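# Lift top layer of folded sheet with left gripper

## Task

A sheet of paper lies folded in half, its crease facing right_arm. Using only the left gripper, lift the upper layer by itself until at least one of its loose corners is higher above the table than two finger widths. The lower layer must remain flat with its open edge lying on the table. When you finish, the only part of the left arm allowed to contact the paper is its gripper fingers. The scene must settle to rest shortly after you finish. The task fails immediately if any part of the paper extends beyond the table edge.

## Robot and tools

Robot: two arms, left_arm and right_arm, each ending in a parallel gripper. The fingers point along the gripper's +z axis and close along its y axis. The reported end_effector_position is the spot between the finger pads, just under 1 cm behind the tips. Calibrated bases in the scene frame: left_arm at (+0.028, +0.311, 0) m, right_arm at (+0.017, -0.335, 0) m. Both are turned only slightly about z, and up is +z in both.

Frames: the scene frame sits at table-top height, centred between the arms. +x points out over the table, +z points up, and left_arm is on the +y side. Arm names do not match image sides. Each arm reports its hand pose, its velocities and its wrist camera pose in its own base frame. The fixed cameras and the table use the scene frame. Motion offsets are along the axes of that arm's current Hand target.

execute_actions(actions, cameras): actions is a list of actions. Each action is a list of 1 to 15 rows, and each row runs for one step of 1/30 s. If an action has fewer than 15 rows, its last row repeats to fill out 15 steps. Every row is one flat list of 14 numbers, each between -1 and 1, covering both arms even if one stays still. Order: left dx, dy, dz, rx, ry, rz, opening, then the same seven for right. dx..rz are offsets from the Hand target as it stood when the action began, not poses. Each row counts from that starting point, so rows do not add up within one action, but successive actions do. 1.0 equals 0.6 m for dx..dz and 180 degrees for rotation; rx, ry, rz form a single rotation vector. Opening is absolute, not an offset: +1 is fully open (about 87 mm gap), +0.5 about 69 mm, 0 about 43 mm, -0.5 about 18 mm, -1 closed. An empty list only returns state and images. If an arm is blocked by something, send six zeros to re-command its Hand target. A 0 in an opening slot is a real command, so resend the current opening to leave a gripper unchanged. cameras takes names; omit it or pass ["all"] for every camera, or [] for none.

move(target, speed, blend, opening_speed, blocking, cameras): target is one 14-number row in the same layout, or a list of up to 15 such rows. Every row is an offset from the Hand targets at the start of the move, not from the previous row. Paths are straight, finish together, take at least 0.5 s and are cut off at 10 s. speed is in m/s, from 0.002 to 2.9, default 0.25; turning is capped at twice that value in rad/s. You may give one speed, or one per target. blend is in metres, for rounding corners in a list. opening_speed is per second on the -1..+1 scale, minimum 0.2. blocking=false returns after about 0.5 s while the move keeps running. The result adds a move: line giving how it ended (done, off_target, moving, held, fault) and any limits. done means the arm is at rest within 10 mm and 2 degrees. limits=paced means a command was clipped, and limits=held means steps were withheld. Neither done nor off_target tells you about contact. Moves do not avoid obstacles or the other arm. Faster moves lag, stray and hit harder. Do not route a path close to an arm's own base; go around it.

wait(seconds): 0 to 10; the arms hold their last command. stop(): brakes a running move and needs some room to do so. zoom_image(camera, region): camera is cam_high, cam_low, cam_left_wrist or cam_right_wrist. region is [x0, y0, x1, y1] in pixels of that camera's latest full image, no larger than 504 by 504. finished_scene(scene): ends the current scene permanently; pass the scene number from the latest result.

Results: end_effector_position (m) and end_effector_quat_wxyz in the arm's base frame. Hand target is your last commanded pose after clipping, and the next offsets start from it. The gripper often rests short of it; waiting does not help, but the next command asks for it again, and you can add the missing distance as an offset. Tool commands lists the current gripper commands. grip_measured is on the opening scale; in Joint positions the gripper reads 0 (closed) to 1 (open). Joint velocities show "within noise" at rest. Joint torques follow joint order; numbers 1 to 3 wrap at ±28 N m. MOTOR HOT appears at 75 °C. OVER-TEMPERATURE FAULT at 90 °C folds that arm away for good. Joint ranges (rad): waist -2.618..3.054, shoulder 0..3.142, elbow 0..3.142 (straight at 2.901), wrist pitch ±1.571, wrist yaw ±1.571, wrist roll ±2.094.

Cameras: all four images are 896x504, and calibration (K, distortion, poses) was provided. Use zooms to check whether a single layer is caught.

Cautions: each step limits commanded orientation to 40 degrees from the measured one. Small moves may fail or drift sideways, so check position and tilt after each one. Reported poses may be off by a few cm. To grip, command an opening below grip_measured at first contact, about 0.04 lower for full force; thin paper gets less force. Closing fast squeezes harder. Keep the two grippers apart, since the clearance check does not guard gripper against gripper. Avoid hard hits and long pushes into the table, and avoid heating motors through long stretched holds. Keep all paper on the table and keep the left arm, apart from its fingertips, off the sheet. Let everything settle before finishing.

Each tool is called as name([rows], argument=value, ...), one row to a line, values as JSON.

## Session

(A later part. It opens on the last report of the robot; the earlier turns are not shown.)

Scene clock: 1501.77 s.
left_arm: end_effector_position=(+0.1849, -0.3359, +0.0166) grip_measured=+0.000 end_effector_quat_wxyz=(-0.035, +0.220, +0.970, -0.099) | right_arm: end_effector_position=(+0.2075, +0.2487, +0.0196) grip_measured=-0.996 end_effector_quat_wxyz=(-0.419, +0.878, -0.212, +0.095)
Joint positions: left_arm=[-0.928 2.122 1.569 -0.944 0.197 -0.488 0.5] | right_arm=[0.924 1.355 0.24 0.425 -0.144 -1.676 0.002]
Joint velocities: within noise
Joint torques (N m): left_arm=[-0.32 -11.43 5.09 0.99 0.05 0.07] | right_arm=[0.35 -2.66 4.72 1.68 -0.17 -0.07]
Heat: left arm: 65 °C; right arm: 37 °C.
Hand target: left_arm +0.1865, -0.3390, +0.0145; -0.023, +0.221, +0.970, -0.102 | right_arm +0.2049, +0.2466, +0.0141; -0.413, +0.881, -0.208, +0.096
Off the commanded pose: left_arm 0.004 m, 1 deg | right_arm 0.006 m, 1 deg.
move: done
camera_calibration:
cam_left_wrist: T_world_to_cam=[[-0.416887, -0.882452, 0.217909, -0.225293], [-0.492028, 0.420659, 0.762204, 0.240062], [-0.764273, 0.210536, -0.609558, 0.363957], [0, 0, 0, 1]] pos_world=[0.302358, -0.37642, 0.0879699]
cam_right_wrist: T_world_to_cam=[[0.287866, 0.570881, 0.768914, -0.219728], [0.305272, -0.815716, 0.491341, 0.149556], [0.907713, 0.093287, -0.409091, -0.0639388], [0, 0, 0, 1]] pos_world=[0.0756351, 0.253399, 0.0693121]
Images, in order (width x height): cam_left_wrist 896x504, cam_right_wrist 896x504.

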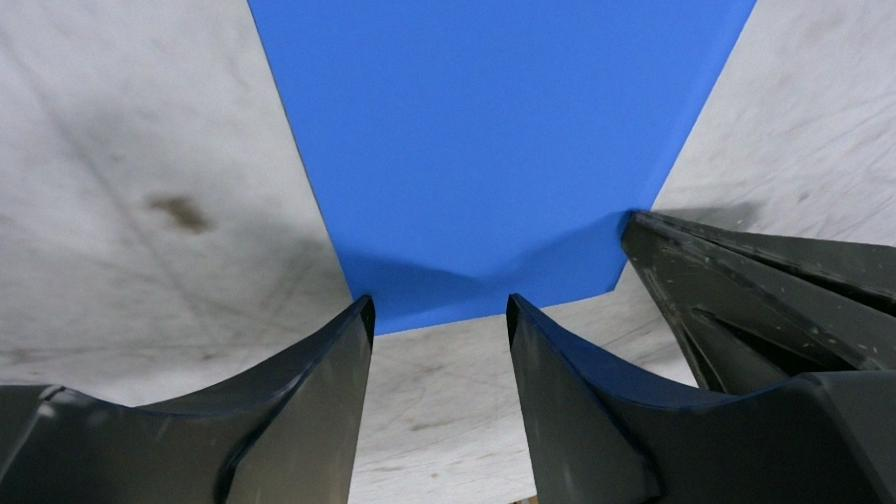

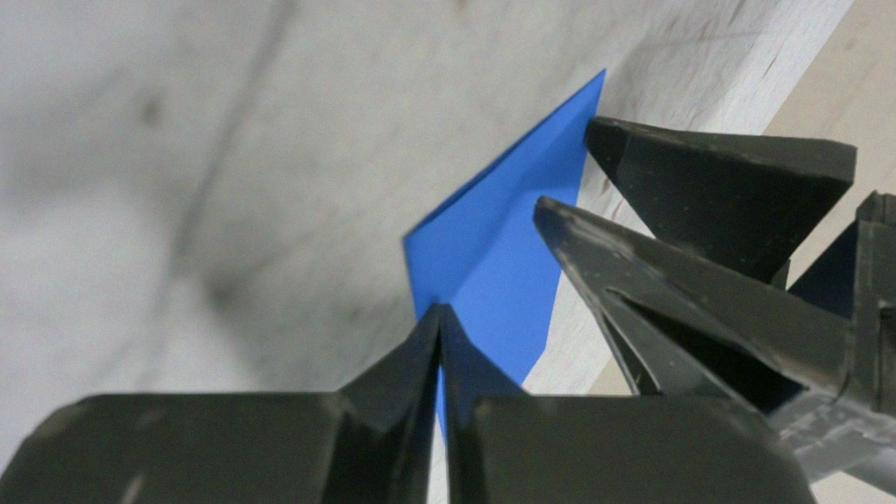

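move(target=[0, 0.0012, 0.0057, 0, 0, 0, -0.5, 0, 0, 0, 0, 0, 0, -1.0], speed=0.0025, opening_speed=0.35, cameras=["cam_left_wrist", "cam_right_wrist"])

zoom_image(camera="cam_right_wrist", region=[380, 40, 680, 340])

zoom_image(camera="cam_left_wrist", region=[300, 150, 650, 350])

Scene clock: 1513.40 s.
left_arm: end_effector_position=(+0.1853, -0.3354, +0.0142) grip_measured=-0.500 end_effector_quat_wxyz=(-0.034, +0.220, +0.970, -0.098) | right_arm: end_effector_position=(+0.2075, +0.2487, +0.0196) grip_measured=-0.996 end_effector_quat_wxyz=(-0.419, +0.878, -0.212, +0.095)
Joint positions: left_arm=[-0.928 2.122 1.56 -0.932 0.193 -0.489 0.25] | right_arm=[0.924 1.355 0.24 0.425 -0.144 -1.676 0.002]
Joint velocities: within noise
Joint torques (N m): left_arm=[-0.34 -11.08 5.19 1 0.09 0.07] | right_arm=[0.34 -2.67 4.74 1.69 -0.16 -0.07]
Heat: left arm: 64 °C; right arm: 37 °C.
Hand target: left_arm +0.1865, -0.3391, +0.0111; -0.023, +0.221, +0.970, -0.102 | right_arm +0.2049, +0.2466, +0.0141; -0.413, +0.881, -0.208, +0.096
Off the commanded pose: left_arm 0.005 m, 1 deg | right_arm 0.006 m, 1 deg.
move: done
camera_calibration:
cam_left_wrist: T_world_to_cam=[[-0.417138, -0.882836, 0.215863, -0.224224], [-0.495207, 0.419944, 0.760537, 0.242164], [-0.76208, 0.210352, -0.612361, 0.362117], [0, 0, 0, 1]] pos_world=[0.302351, -0.37582, 0.0859732]
cam_right_wrist: T_world_to_cam=[[0.287866, 0.570881, 0.768914, -0.219728], [0.305272, -0.815716, 0.491341, 0.149556], [0.907713, 0.093287, -0.409091, -0.0639388], [0, 0, 0, 1]] pos_world=[0.0756351, 0.253399, 0.0693121]
Images, in order (width x height): cam_left_wrist 896x504, cam_right_wrist 896x504.

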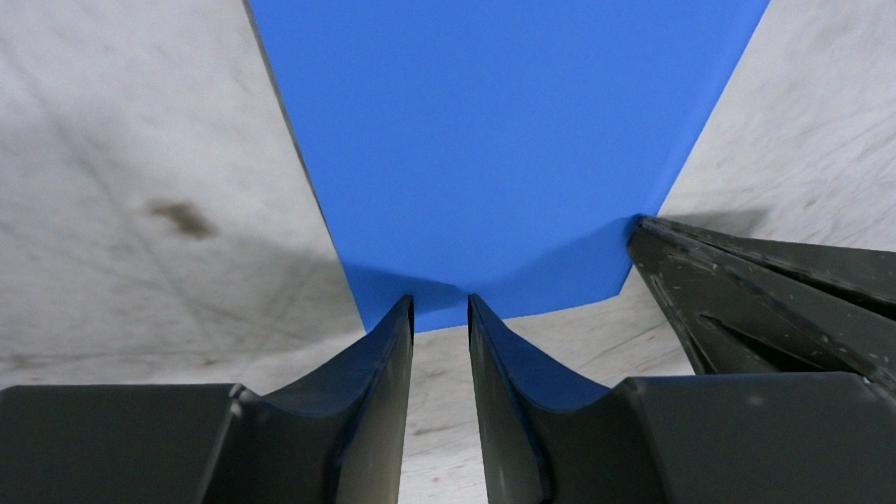

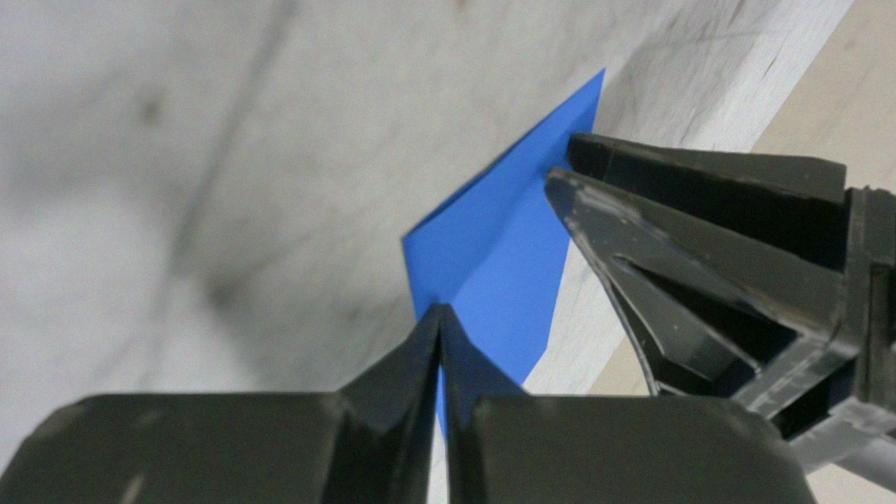

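Scaled by 1.680.

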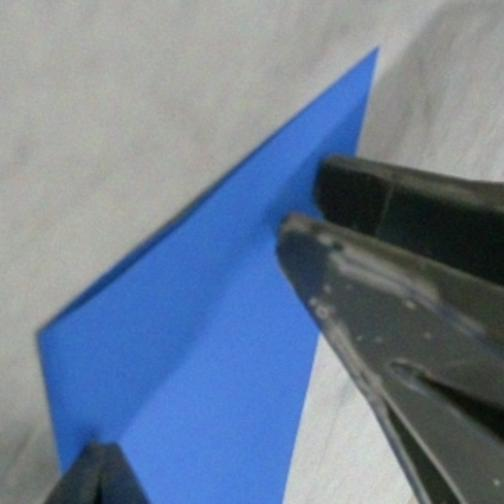

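Scaled by 1.440.

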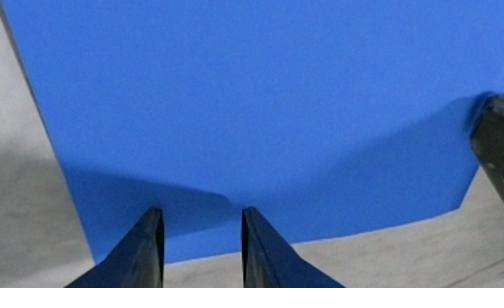

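zoom_image(camera="cam_right_wrist", region=[530, 100, 680, 250])

zoom_image(camera="cam_left_wrist", region=[580, 180, 740, 300])

Scaled by 3.360.

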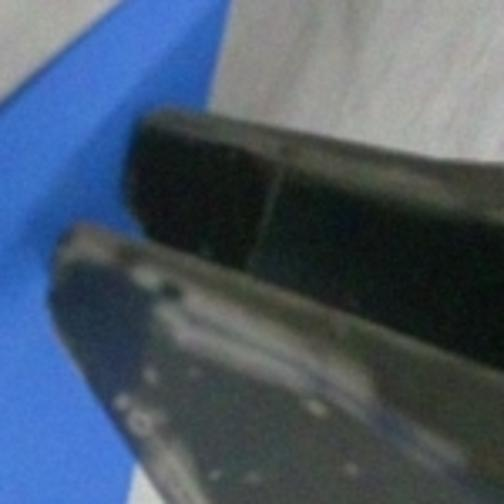

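Scaled by 3.150.

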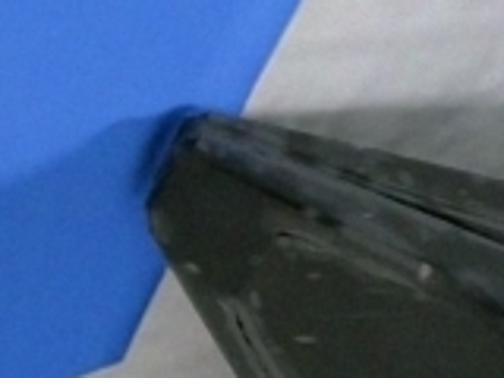

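move([
  [0, -0.0243, -0.1143, 0, 0, 0, 0.0, 0, -0.0768, -0.0639, 0, 0, 0, -1.0],
  [0.1095, -0.0818, -0.1362, -0.2415, -0.1523, 0.5143, 0.0, 0.1017, -0.0872, -0.1193, 0, 0, 0.513, -1.0],
  [0.0428, -0.0710, -0.0658, -0.2415, -0.1523, 0.5143, 0.0, 0.1778, -0.0595, -0.0228, -0.0224, -0.034, -0.9733, -1.0],
], speed=[0.15, 0.4, 0.4], opening_speed=1.0)

Scene clock: 1750.47 s.
left_arm: end_effector_position=(+0.1587, -0.3447, +0.0779) grip_measured=+0.000 end_effector_quat_wxyz=(+0.057, +0.405, +0.912, -0.029) | right_arm: end_effector_position=(+0.2156, +0.2256, +0.0726) grip_measured=-0.996 end_effector_quat_wxyz=(-0.414, +0.796, -0.441, -0.019)
Joint positions: left_arm=[-1.123 2.028 1.709 -1.127 -0.03 -0.284 0.5] | right_arm=[0.8 1.1 0.475 -0.115 -0.234 -1.226 0.002]
Joint velocities: within noise
Joint torques (N m): left_arm=[0.88 -10.29 7.04 0.75 0.07 0.08] | right_arm=[-0.66 -2.71 11.07 1.45 -0.31 0.1]
Heat: left arm: 65 °C; right arm: 37 °C.
Hand target: left_arm +0.1607, -0.3445, +0.0778; +0.058, +0.401, +0.914, -0.030 (not the last commanded pose) | right_arm +0.2207, +0.2305, +0.0831; -0.423, +0.790, -0.444, -0.022 (not the last commanded pose)
Off the commanded pose: left_arm 0.025 m, 81 deg | right_arm 0.094 m, 153 deg.
move: held (left_arm; a check stopped the path), off_target (right_arm; braked when a check withheld steps of left_arm); path passed 1 of 3 targets; limits=held
pose unreachable (left arm): on one or more control steps of this call, first in action 0 (counted from 0), this arm could not follow its commanded pose, so it was not sent that pose on those steps. It may still have moved: this result reports where it is.
cause: moving toward the commanded pose would bring a part of the arm too close to another arm (this arm's wrist (the part past joint 4) and the right arm's wrist (the part past joint 4), along the way the arms are being sent, or toward where that arm still pushes).
camera_calibration:
cam_left_wrist: T_world_to_cam=[[-0.741811, -0.670384, 0.0173644, -0.117054], [-0.485781, 0.555029, 0.675247, 0.236201], [-0.462313, 0.492471, -0.737387, 0.442248], [0, 0, 0, 1]] pos_world=[0.232367, -0.427364, 0.168646]
cam_right_wrist: T_world_to_cam=[[0.716433, 0.281628, 0.638287, -0.267381], [0.140432, -0.95439, 0.263476, 0.185491], [0.683376, -0.0991265, -0.723305, 0.067173], [0, 0, 0, 1]] pos_world=[0.119607, 0.258992, 0.17038]

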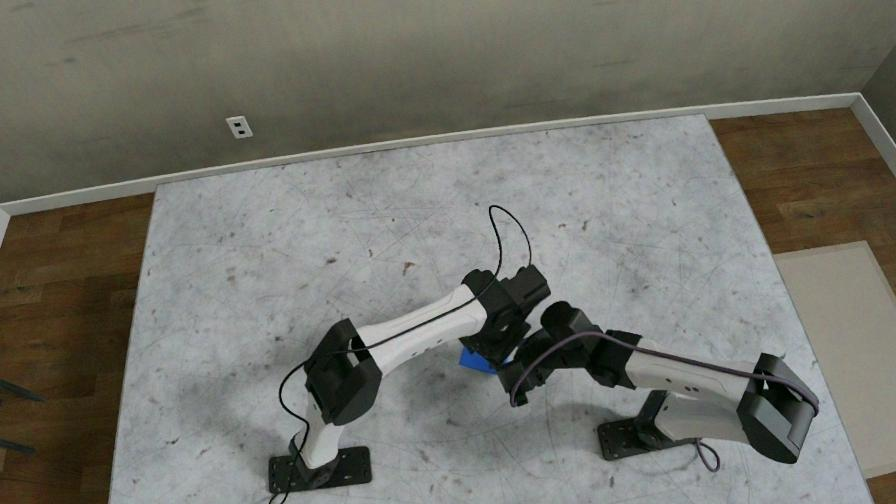

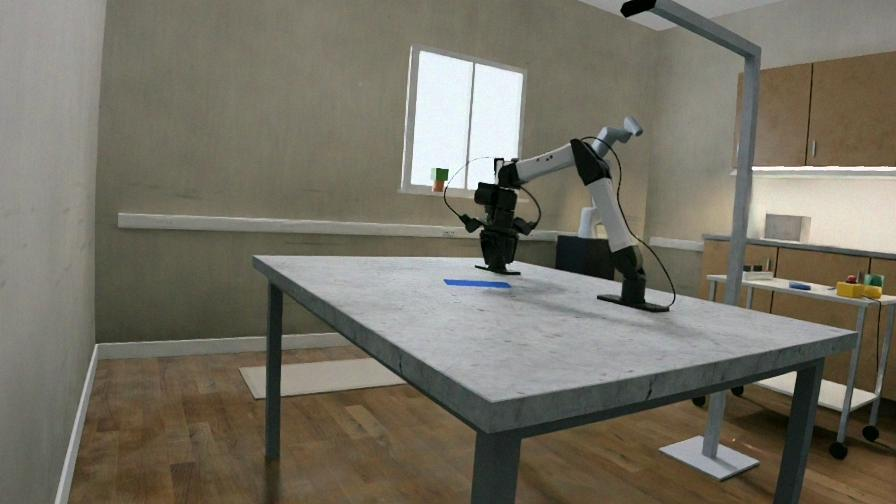

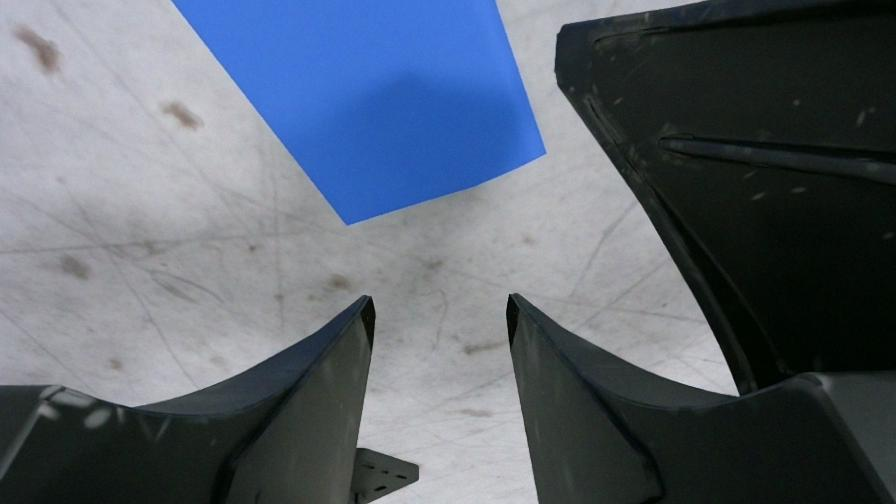

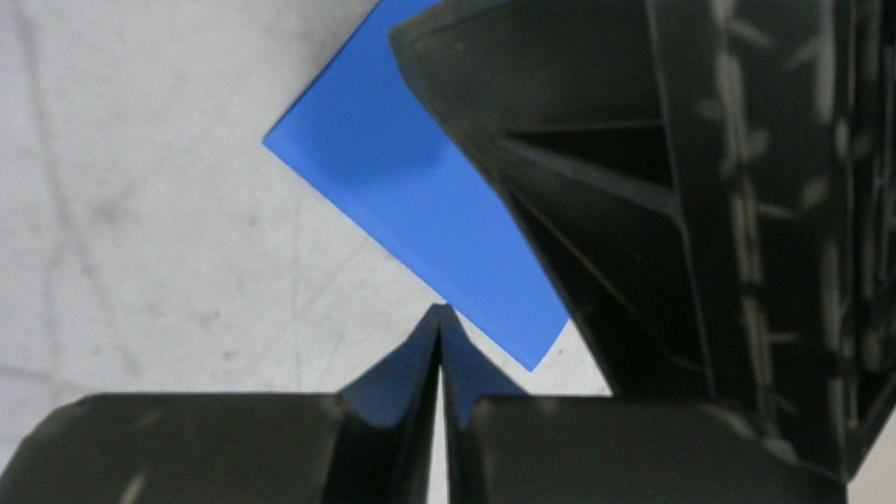

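move(target=[0, 0, -0.03, 0, 0, 0, 0.0, 0, 0, -0.18, 0, 0, 0, -1.0], speed=0.25, cameras=["cam_high"])

Scene clock: 1757.27 s.
left_arm: end_effector_position=(+0.1563, -0.3398, +0.0840) grip_measured=+0.000 end_effector_quat_wxyz=(+0.049, +0.406, +0.912, -0.021) | right_arm: end_effector_position=(+0.1809, +0.1542, +0.1400) grip_measured=-0.996 end_effector_quat_wxyz=(-0.414, +0.790, -0.452, -0.026)
Joint positions: left_arm=[-1.123 2.028 1.733 -1.174 -0.03 -0.284 0.5] | right_arm=[0.58 0.689 0.622 -0.722 -0.395 -1.359 0.002]
Joint velocities: within noise
Joint torques (N m): left_arm=[0.75 -11.47 9.51 0.5 0.07 0.06] | right_arm=[-0.66 0.17 11.48 1.38 -0.36 -0.13]
Heat: left arm: 64 °C; right arm: 36 °C.
Hand target: left_arm +0.1592, -0.3427, +0.0957; +0.058, +0.401, +0.914, -0.030 | right_arm +0.1840, +0.1562, +0.1523; -0.423, +0.790, -0.444, -0.022
Off the commanded pose: left_arm 0.012 m, 2 deg | right_arm 0.013 m, 1 deg.
move: off_target (left_arm, right_arm)
Images, in order (width x height): cam_high 896x504.

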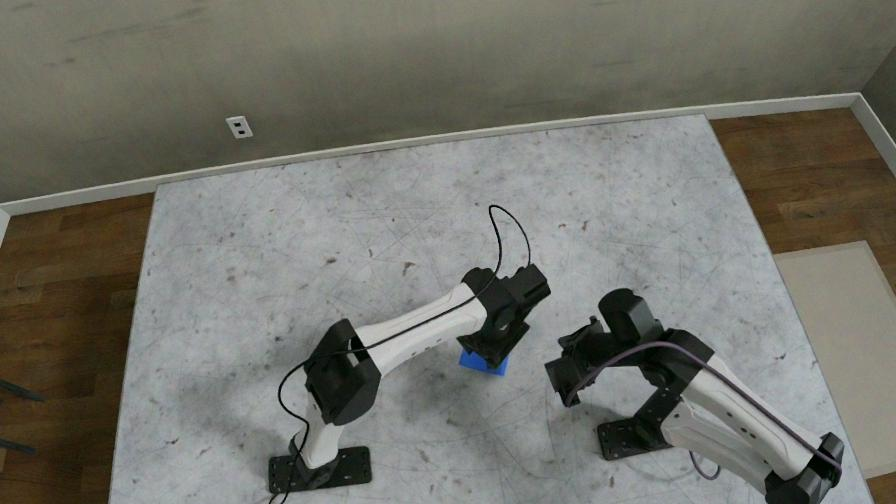

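move([
  [0.0542, -0.0513, -0.014, -0.1924, -0.1195, 0.3884, 0.0, 0, 0, 0, 0.0277, 0.0236, 0.8461, -1.0],
  [0.0542, -0.0513, -0.014, -0.1924, -0.1195, 0.3884, 0.0, 0.1248, -0.0688, 0.2297, 0.0277, 0.0236, 0.8461, -1.0],
], speed=[0.5, 0.25])

Scene clock: 1797.07 s.
left_arm: end_effector_position=(+0.1462, -0.3424, +0.0854) grip_measured=+0.000 end_effector_quat_wxyz=(+0.073, +0.465, +0.882, +0.006) | right_arm: end_effector_position=(+0.1822, +0.1529, +0.1402) grip_measured=-0.996 end_effector_quat_wxyz=(-0.405, +0.726, -0.550, -0.075)
Joint positions: left_arm=[-1.192 2.021 1.727 -1.173 -0.103 -0.216 0.5] | right_arm=[0.55 0.742 0.663 -0.724 -0.408 -1.129 0.002]
Joint velocities: within noise
Joint torques (N m): left_arm=[0.98 -10.21 6.93 0.67 0.03 0.09] | right_arm=[-0.05 -1.01 7.84 1.46 -0.31 -0.08]
Heat: left arm: 64 °C; right arm: 36 °C.
Hand target: left_arm +0.1485, -0.3419, +0.0853; +0.073, +0.461, +0.884, +0.005 (not the last commanded pose) | right_arm +0.1820, +0.1530, +0.1405; -0.406, +0.729, -0.546, -0.074 (not the last commanded pose)
Off the commanded pose: left_arm 0.036 m, 72 deg | right_arm 0.158 m, 137 deg.
move: held (left_arm, right_arm; a check stopped the path); path passed 0 of 2 targets; limits=held
pose unreachable (left arm): on one or more control steps of this call, first in action 0 (counted from 0), this arm could not follow its commanded pose, so it was not sent that pose on those steps. It may still have moved: this result reports where it is.
cause: moving toward the commanded pose would bring a part of the arm too close to another arm (this arm's wrist (the part past joint 4) and the right arm's wrist camera, at the place that arm was heading or pushing toward when its own hold began).
pose unreachable (right arm): on one or more control steps of this call, first in action 0 (counted from 0), this arm could not follow its commanded pose, so it was not sent that pose on those steps. It may still have moved: this result reports where it is.
cause: moving toward the commanded pose would bring a part of the arm too close to another arm (this arm's wrist camera and the left arm's wrist (the part past joint 4), along the way the arms are being sent, or toward where that arm still pushes).
camera_calibration:
cam_left_wrist: T_world_to_cam=[[-0.819967, -0.568523, -0.0666055, -0.0714799], [-0.4557, 0.577931, 0.677003, 0.227132], [-0.346398, 0.585472, -0.73296, 0.455299], [0, 0, 0, 1]] pos_world=[0.202608, -0.43847, 0.175186]
cam_right_wrist: T_world_to_cam=[[0.860373, 0.0813604, 0.50313, -0.2427], [-0.00266725, -0.986444, 0.164078, 0.147978], [0.509659, -0.14251, -0.848492, 0.187531], [0, 0, 0, 1]] pos_world=[0.11363, 0.192443, 0.256948]

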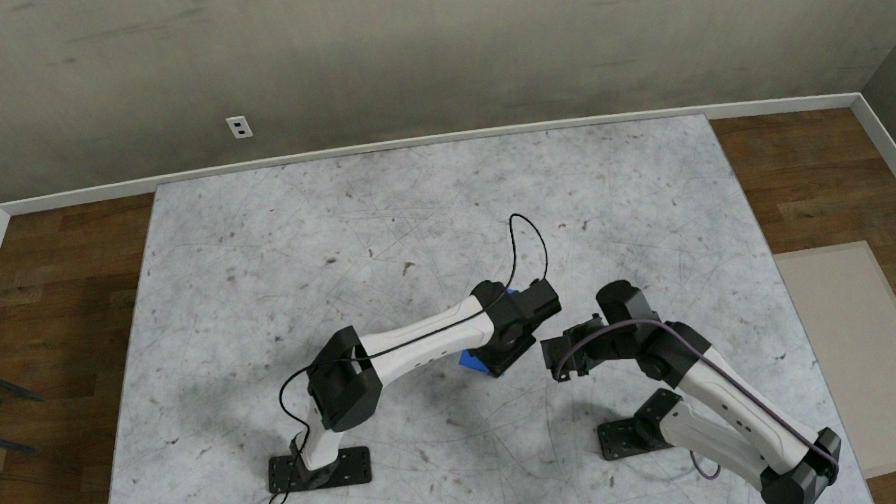

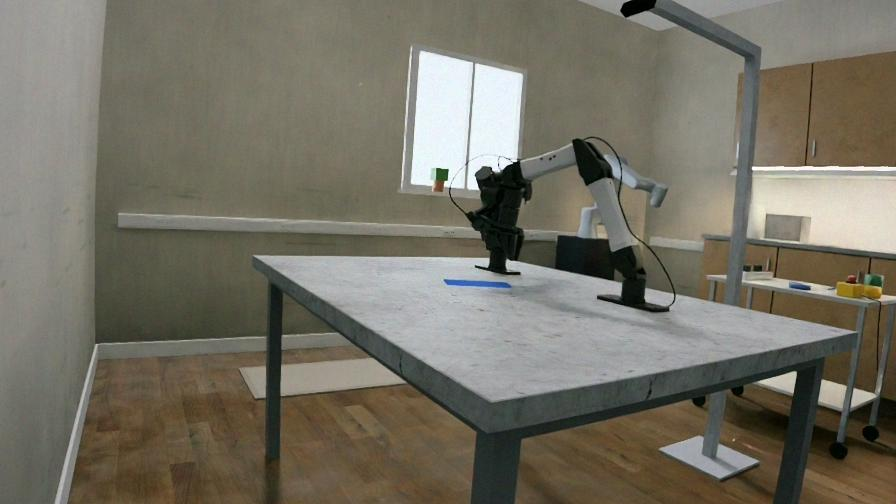

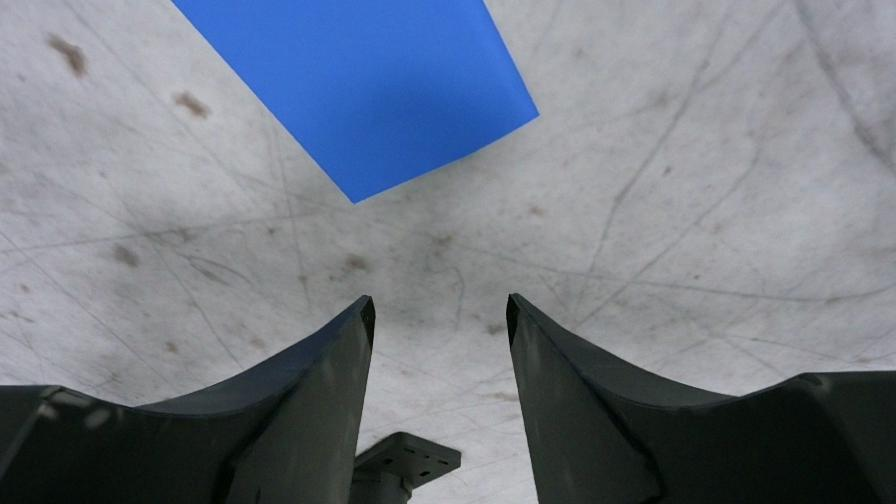

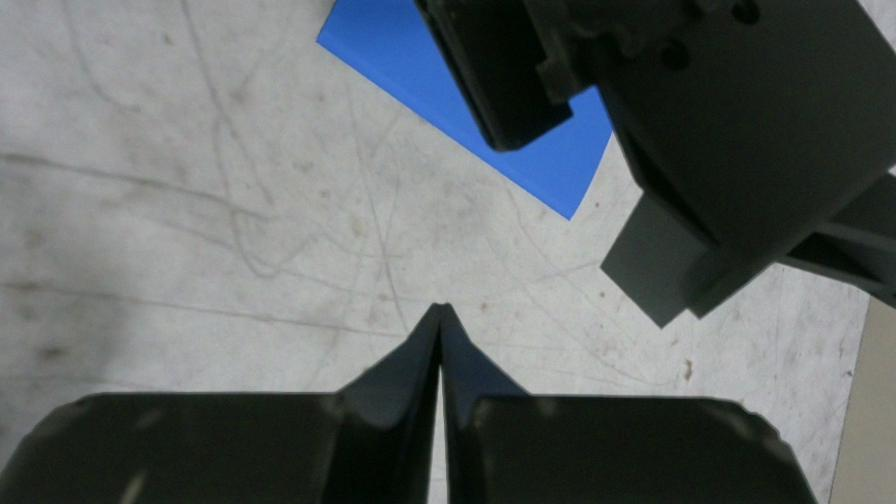

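move([
  [0, 0, 0, 0, 0, 0, 0.0, 0.1425, -0.08, -0.1823, 0, 0, 0, -1.0],
  [0.0333, -0.0422, -0.0322, -0.1791, -0.1168, 0.3406, 0.0, 0.1425, -0.08, -0.1823, 0.0239, 0.0105, 0.7637, -1.0],
], speed=[0.25, 0.4])

Scene clock: 1828.27 s.
left_arm: end_effector_position=(+0.1144, -0.3369, +0.0922) grip_measured=+0.000 end_effector_quat_wxyz=(+0.311, +0.801, +0.470, +0.199) | right_arm: end_effector_position=(+0.2163, +0.0233, +0.1914) grip_measured=-0.996 end_effector_quat_wxyz=(+0.088, +0.251, +0.884, +0.384)
Joint positions: left_arm=[-1.612 1.705 1.11 -0.6 -0.675 0.602 0.5] | right_arm=[-0.521 1.378 1.187 -1.398 -0.81 0.025 0.002]
Joint velocities: within noise
Joint torques (N m): left_arm=[-0.24 -9.85 5.91 1.44 -0.37 0.11] | right_arm=[-0.51 -4.33 7.09 0.44 -0.41 0.07]
Heat: left arm: 63 °C; right arm: 36 °C.
Hand target: left_arm +0.1139, -0.3390, +0.0999; +0.329, +0.796, +0.469, +0.194 | right_arm +0.2199, +0.0200, +0.1900; +0.092, +0.256, +0.884, +0.380
Off the commanded pose: left_arm 0.008 m, 2 deg | right_arm 0.005 m, 1 deg.
move: done
camera_calibration:
cam_left_wrist: T_world_to_cam=[[-0.637003, 0.365499, -0.678703, 0.256182], [-0.15494, 0.801772, 0.577196, 0.255097], [0.75513, 0.472833, -0.454101, 0.256486], [0, 0, 0, 1]] pos_world=[0.00903313, -0.41944, 0.143101]
cam_right_wrist: T_world_to_cam=[[-0.364411, -0.576051, -0.73169, 0.229265], [-0.820519, -0.172963, 0.544823, 0.0968994], [-0.440401, 0.798905, -0.409631, 0.294698], [0, 0, 0, 1]] pos_world=[0.29284, -0.086607, 0.235675]

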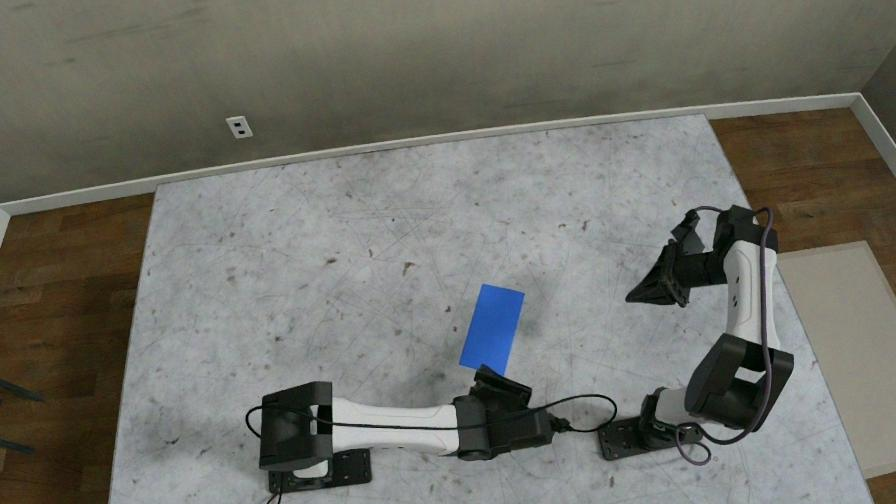

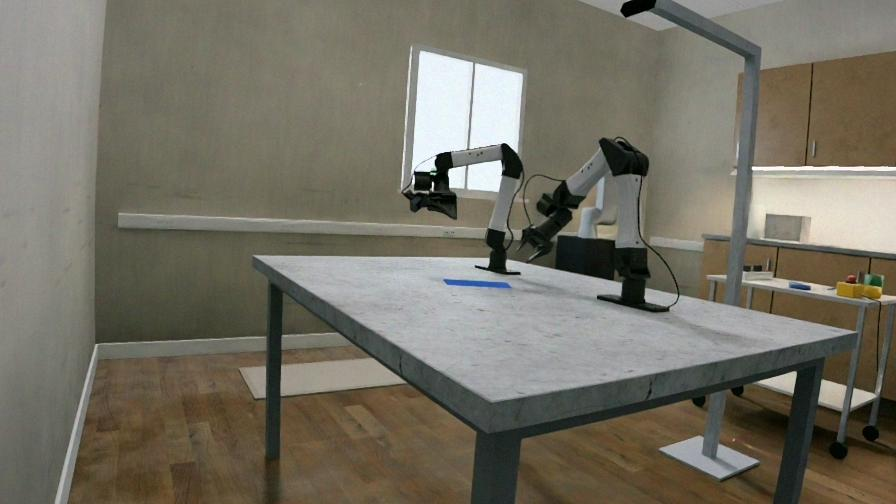

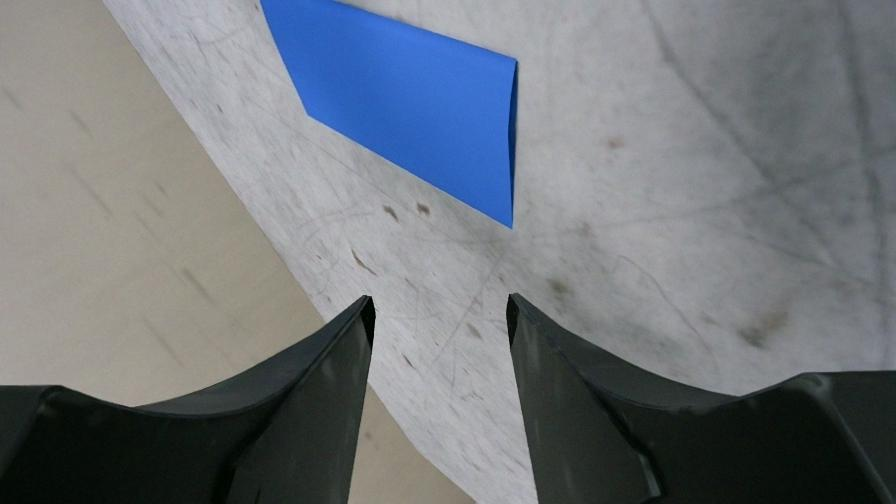

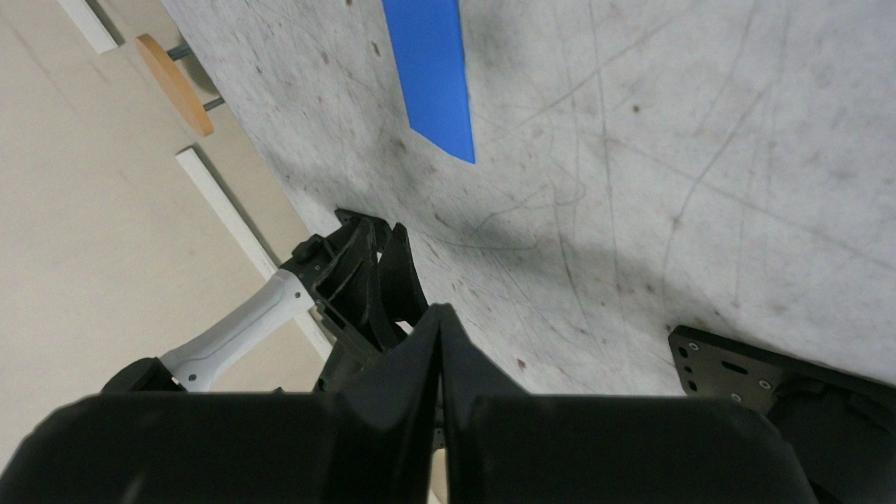

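zoom_image(camera="cam_left_wrist", region=[420, 30, 600, 250])

Scaled by 2.291.

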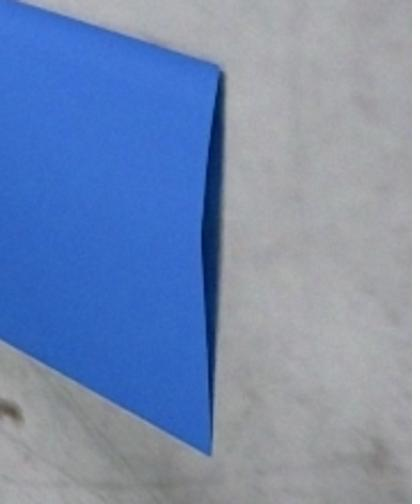

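move(target=[0.0002, -0.0347, 0.1067, 0.0833, 0, 0, -0.3, 0.0348, 0.0528, 0.4282, 0, 0, 0, -1.0], speed=0.2, opening_speed=1.0)

Scene clock: 1907.27 s.
left_arm: end_effector_position=(+0.1387, -0.3424, +0.0358) grip_measured=-0.300 end_effector_quat_wxyz=(+0.211, +0.834, +0.489, +0.141) | right_arm: end_effector_position=(+0.3070, +0.2078, +0.0408) grip_measured=-0.996 end_effector_quat_wxyz=(+0.095, +0.252, +0.884, +0.382)
Joint positions: left_arm=[-1.451 1.857 1.172 -0.591 -0.426 0.695 0.35] | right_arm=[0.266 1.674 0.768 -0.028 -0.535 1.003 0.002]
Joint velocities: within noise
Joint torques (N m): left_arm=[0.83 -8.09 9.25 1.18 0.01 0.13] | right_arm=[0.46 -5.83 5.53 1.57 -0.2 0.05]
Heat: left arm: 65 °C; right arm: 31 °C.
Hand target: left_arm +0.1406, -0.3537, +0.0398; +0.222, +0.832, +0.491, +0.131 | right_arm +0.3062, +0.2096, +0.0350; +0.092, +0.256, +0.884, +0.380
Off the commanded pose: left_arm 0.012 m, 2 deg | right_arm 0.006 m, 1 deg.
move: off_target (left_arm)
camera_calibration:
cam_left_wrist: T_world_to_cam=[[-0.762688, 0.432826, -0.480592, 0.268882], [-0.0218238, 0.725423, 0.687957, 0.24717], [0.646398, 0.535185, -0.543826, 0.254831], [0, 0, 0, 1]] pos_world=[0.0457449, -0.432064, 0.097764]
cam_right_wrist: T_world_to_cam=[[-0.362157, -0.578742, -0.730685, 0.258283], [-0.826545, -0.162981, 0.538759, 0.285249], [-0.43089, 0.799059, -0.419331, 0.122867], [0, 0, 0, 1]] pos_world=[0.382253, 0.097791, 0.0865648]

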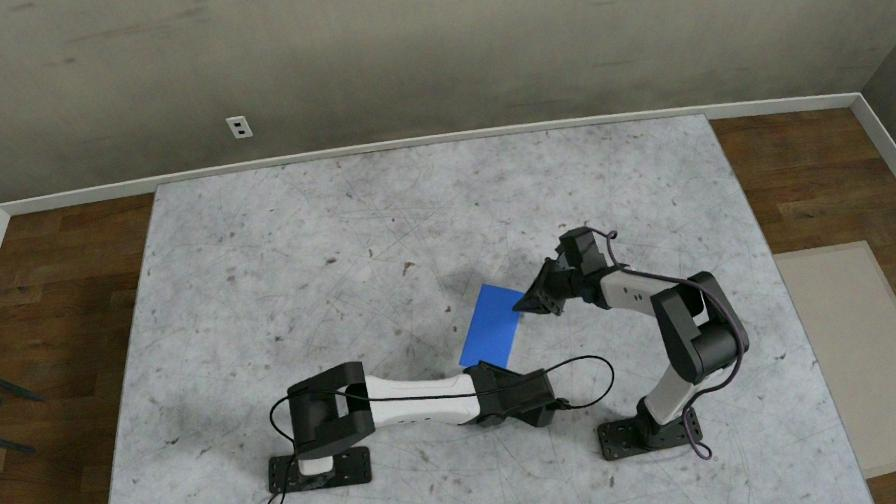

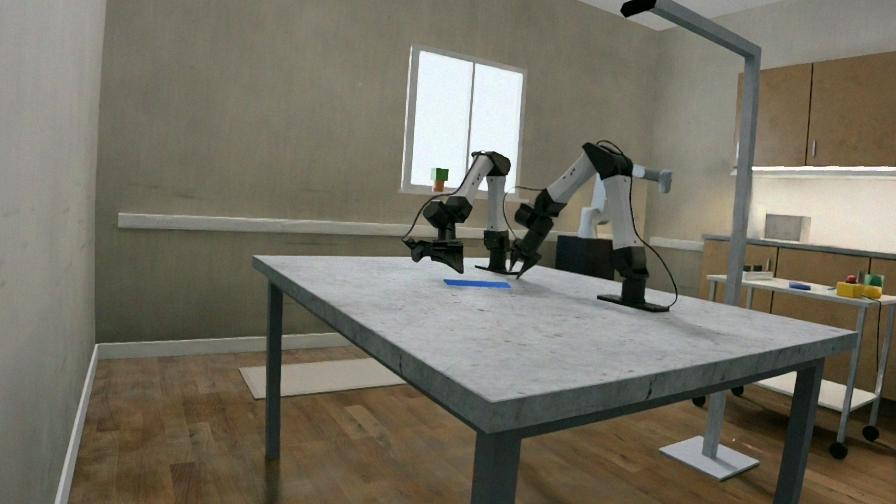

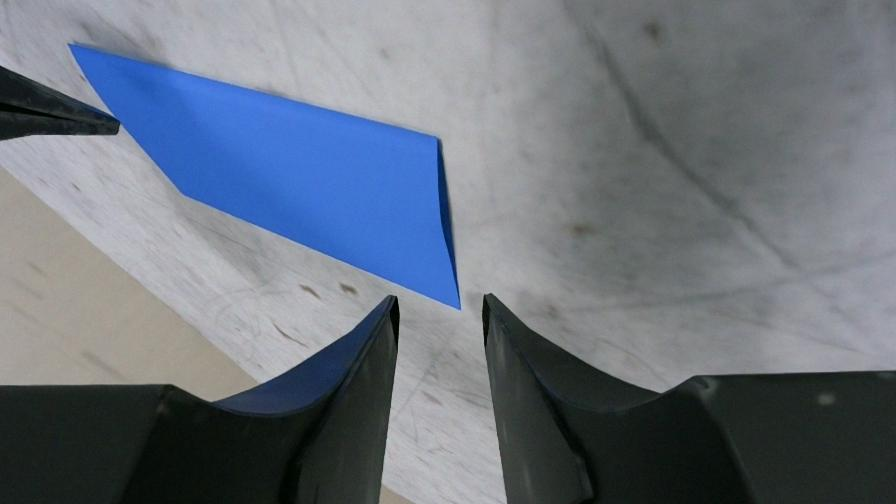

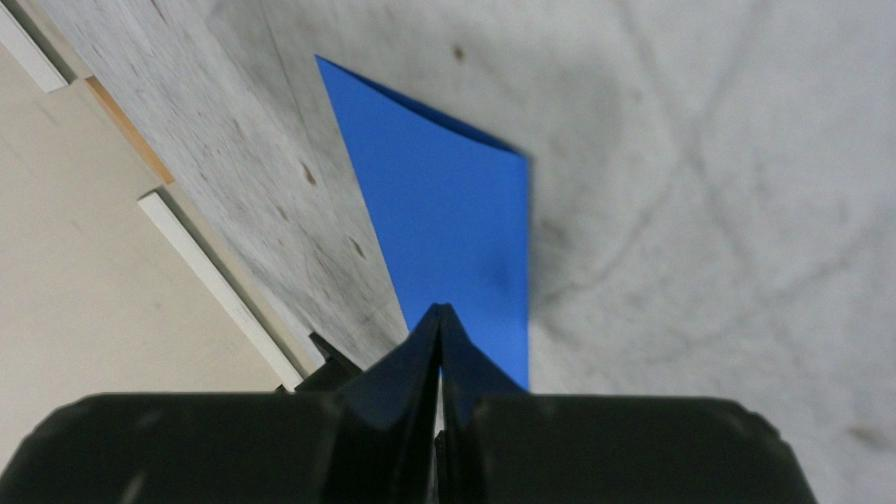

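move(target=[-0.0168, 0.0057, 0.0227, 0, 0, 0, -0.3, -0.0012, -0.0264, 0.0255, 0, 0, 0, -1.0], speed=0.06, cameras=["cam_left_wrist", "cam_right_wrist"])

Scene clock: 1966.23 s.
left_arm: end_effector_position=(+0.1417, -0.3537, +0.0260) grip_measured=-0.300 end_effector_quat_wxyz=(+0.206, +0.836, +0.489, +0.143) | right_arm: end_effector_position=(+0.3079, +0.2082, +0.0192) grip_measured=-0.996 end_effector_quat_wxyz=(+0.095, +0.253, +0.884, +0.382)
Joint positions: left_arm=[-1.446 1.919 1.215 -0.579 -0.424 0.7 0.35] | right_arm=[0.266 1.741 0.733 0.076 -0.535 1.005 0.002]
Joint velocities: within noise
Joint torques (N m): left_arm=[0.87 -8.53 9.21 1.28 0.03 0.13] | right_arm=[0.47 -5.96 5.01 1.54 -0.23 -0.01]
Heat: left arm: 59 °C; right arm: 34 °C.
Hand target: left_arm +0.1442, -0.3672, +0.0297; +0.222, +0.832, +0.491, +0.131 | right_arm +0.3063, +0.2096, +0.0129; +0.092, +0.256, +0.884, +0.380
Off the commanded pose: left_arm 0.014 m, 2 deg | right_arm 0.007 m, 0 deg.
move: off_target (left_arm)
camera_calibration:
cam_left_wrist: T_world_to_cam=[[-0.763361, 0.437715, -0.475063, 0.273015], [-0.0204451, 0.718685, 0.695035, 0.259495], [0.645648, 0.540276, -0.539667, 0.255198], [0, 0, 0, 1]] pos_world=[0.0489467, -0.443875, 0.0870633]
cam_right_wrist: T_world_to_cam=[[-0.363339, -0.577143, -0.731362, 0.243044], [-0.82675, -0.162158, 0.538692, 0.297675], [-0.429499, 0.800381, -0.418235, 0.113258], [0, 0, 0, 1]] pos_world=[0.383054, 0.0978925, 0.0647662]
Images, in order (width x height): cam_left_wrist 896x504, cam_right_wrist 896x504.

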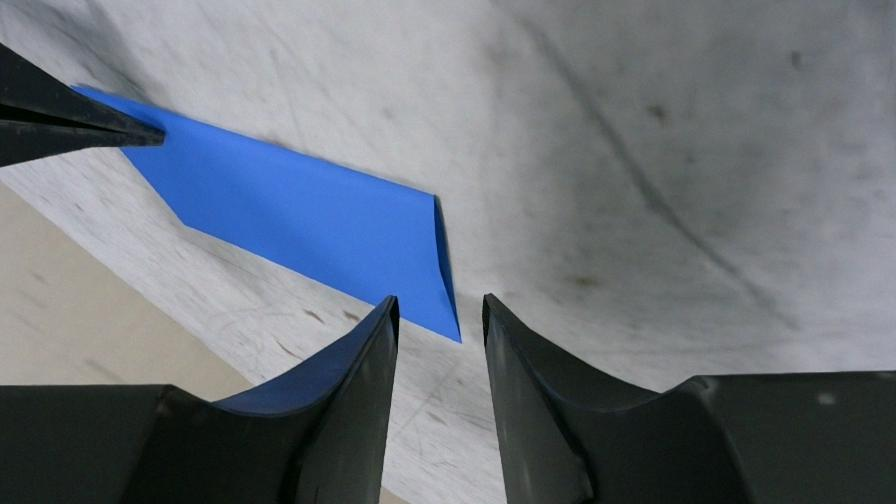

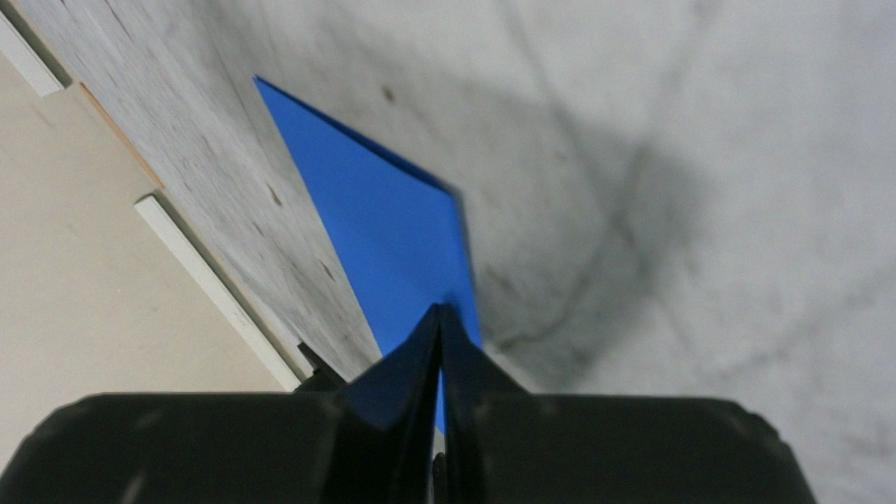

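zoom_image(camera="cam_left_wrist", region=[400, 180, 520, 360])

Scaled by 2.800.

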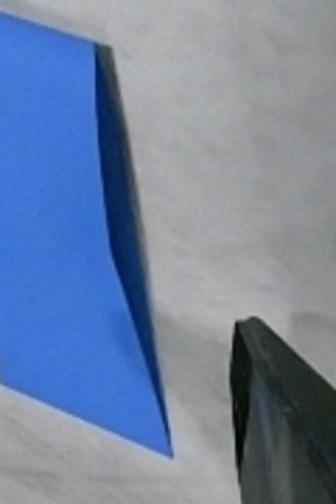

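move(target=[-0.0083, -0.006, 0.0118, 0, 0, 0, -0.3, 0, 0, 0, 0, 0, 0, -1.0], speed=0.03, cameras=["cam_left_wrist"])

zoom_image(camera="cam_left_wrist", region=[400, 180, 520, 360])

Scene clock: 1992.67 s.
left_arm: end_effector_position=(+0.1422, -0.3575, +0.0184) grip_measured=-0.300 end_effector_quat_wxyz=(+0.205, +0.836, +0.488, +0.143) | right_arm: end_effector_position=(+0.3081, +0.2082, +0.0192) grip_measured=-0.996 end_effector_quat_wxyz=(+0.095, +0.253, +0.884, +0.382)
Joint positions: left_arm=[-1.446 1.947 1.222 -0.559 -0.424 0.701 0.35] | right_arm=[0.266 1.741 0.733 0.077 -0.535 1.005 0.002]
Joint velocities: left_arm=[within noise] | right_arm=[-0.032 0.002 0.002 -0.037 0.051 -0.154 0.009]
Joint torques (N m): left_arm=[0.16 -8.64 9.09 1.25 0 0.05] | right_arm=[0.44 -5.98 5.01 1.53 -0.23 -0.01]
Heat: left arm: 57 °C; right arm: 34 °C.
Hand target: left_arm +0.1422, -0.3717, +0.0218; +0.222, +0.832, +0.491, +0.131 | right_arm +0.3063, +0.2096, +0.0129; +0.092, +0.256, +0.884, +0.380
Off the commanded pose: left_arm 0.015 m, 2 deg | right_arm 0.007 m, 1 deg.
move: off_target (left_arm)
camera_calibration:
cam_left_wrist: T_world_to_cam=[[-0.763118, 0.439409, -0.473888, 0.272023], [-0.0199796, 0.716888, 0.696902, 0.266684], [0.64595, 0.541287, -0.538291, 0.25322], [0, 0, 0, 1]] pos_world=[0.0493466, -0.447777, 0.0793624]
Images, in order (width x height): cam_left_wrist 896x504.

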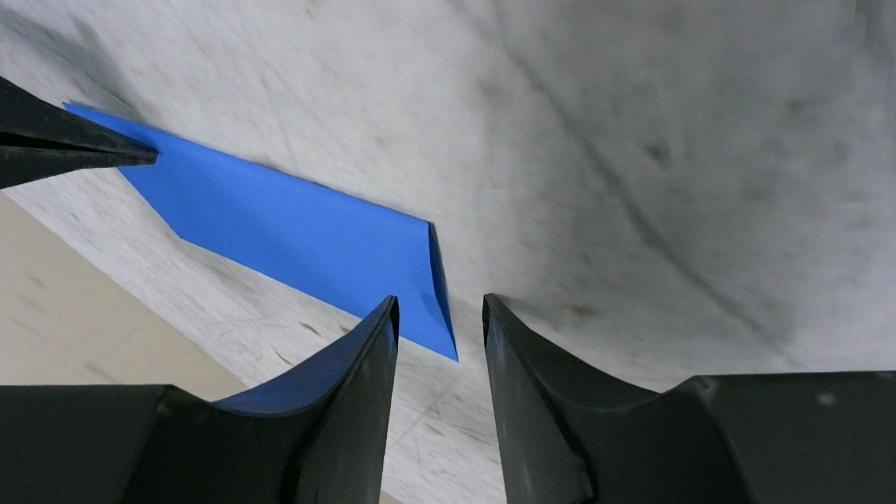

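Scaled by 2.800.

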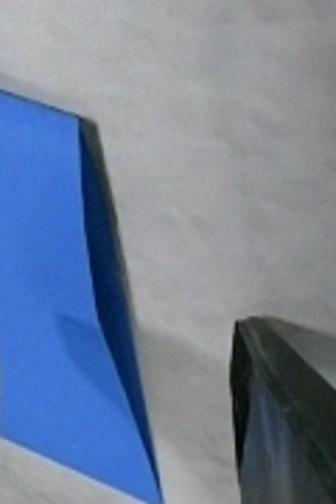

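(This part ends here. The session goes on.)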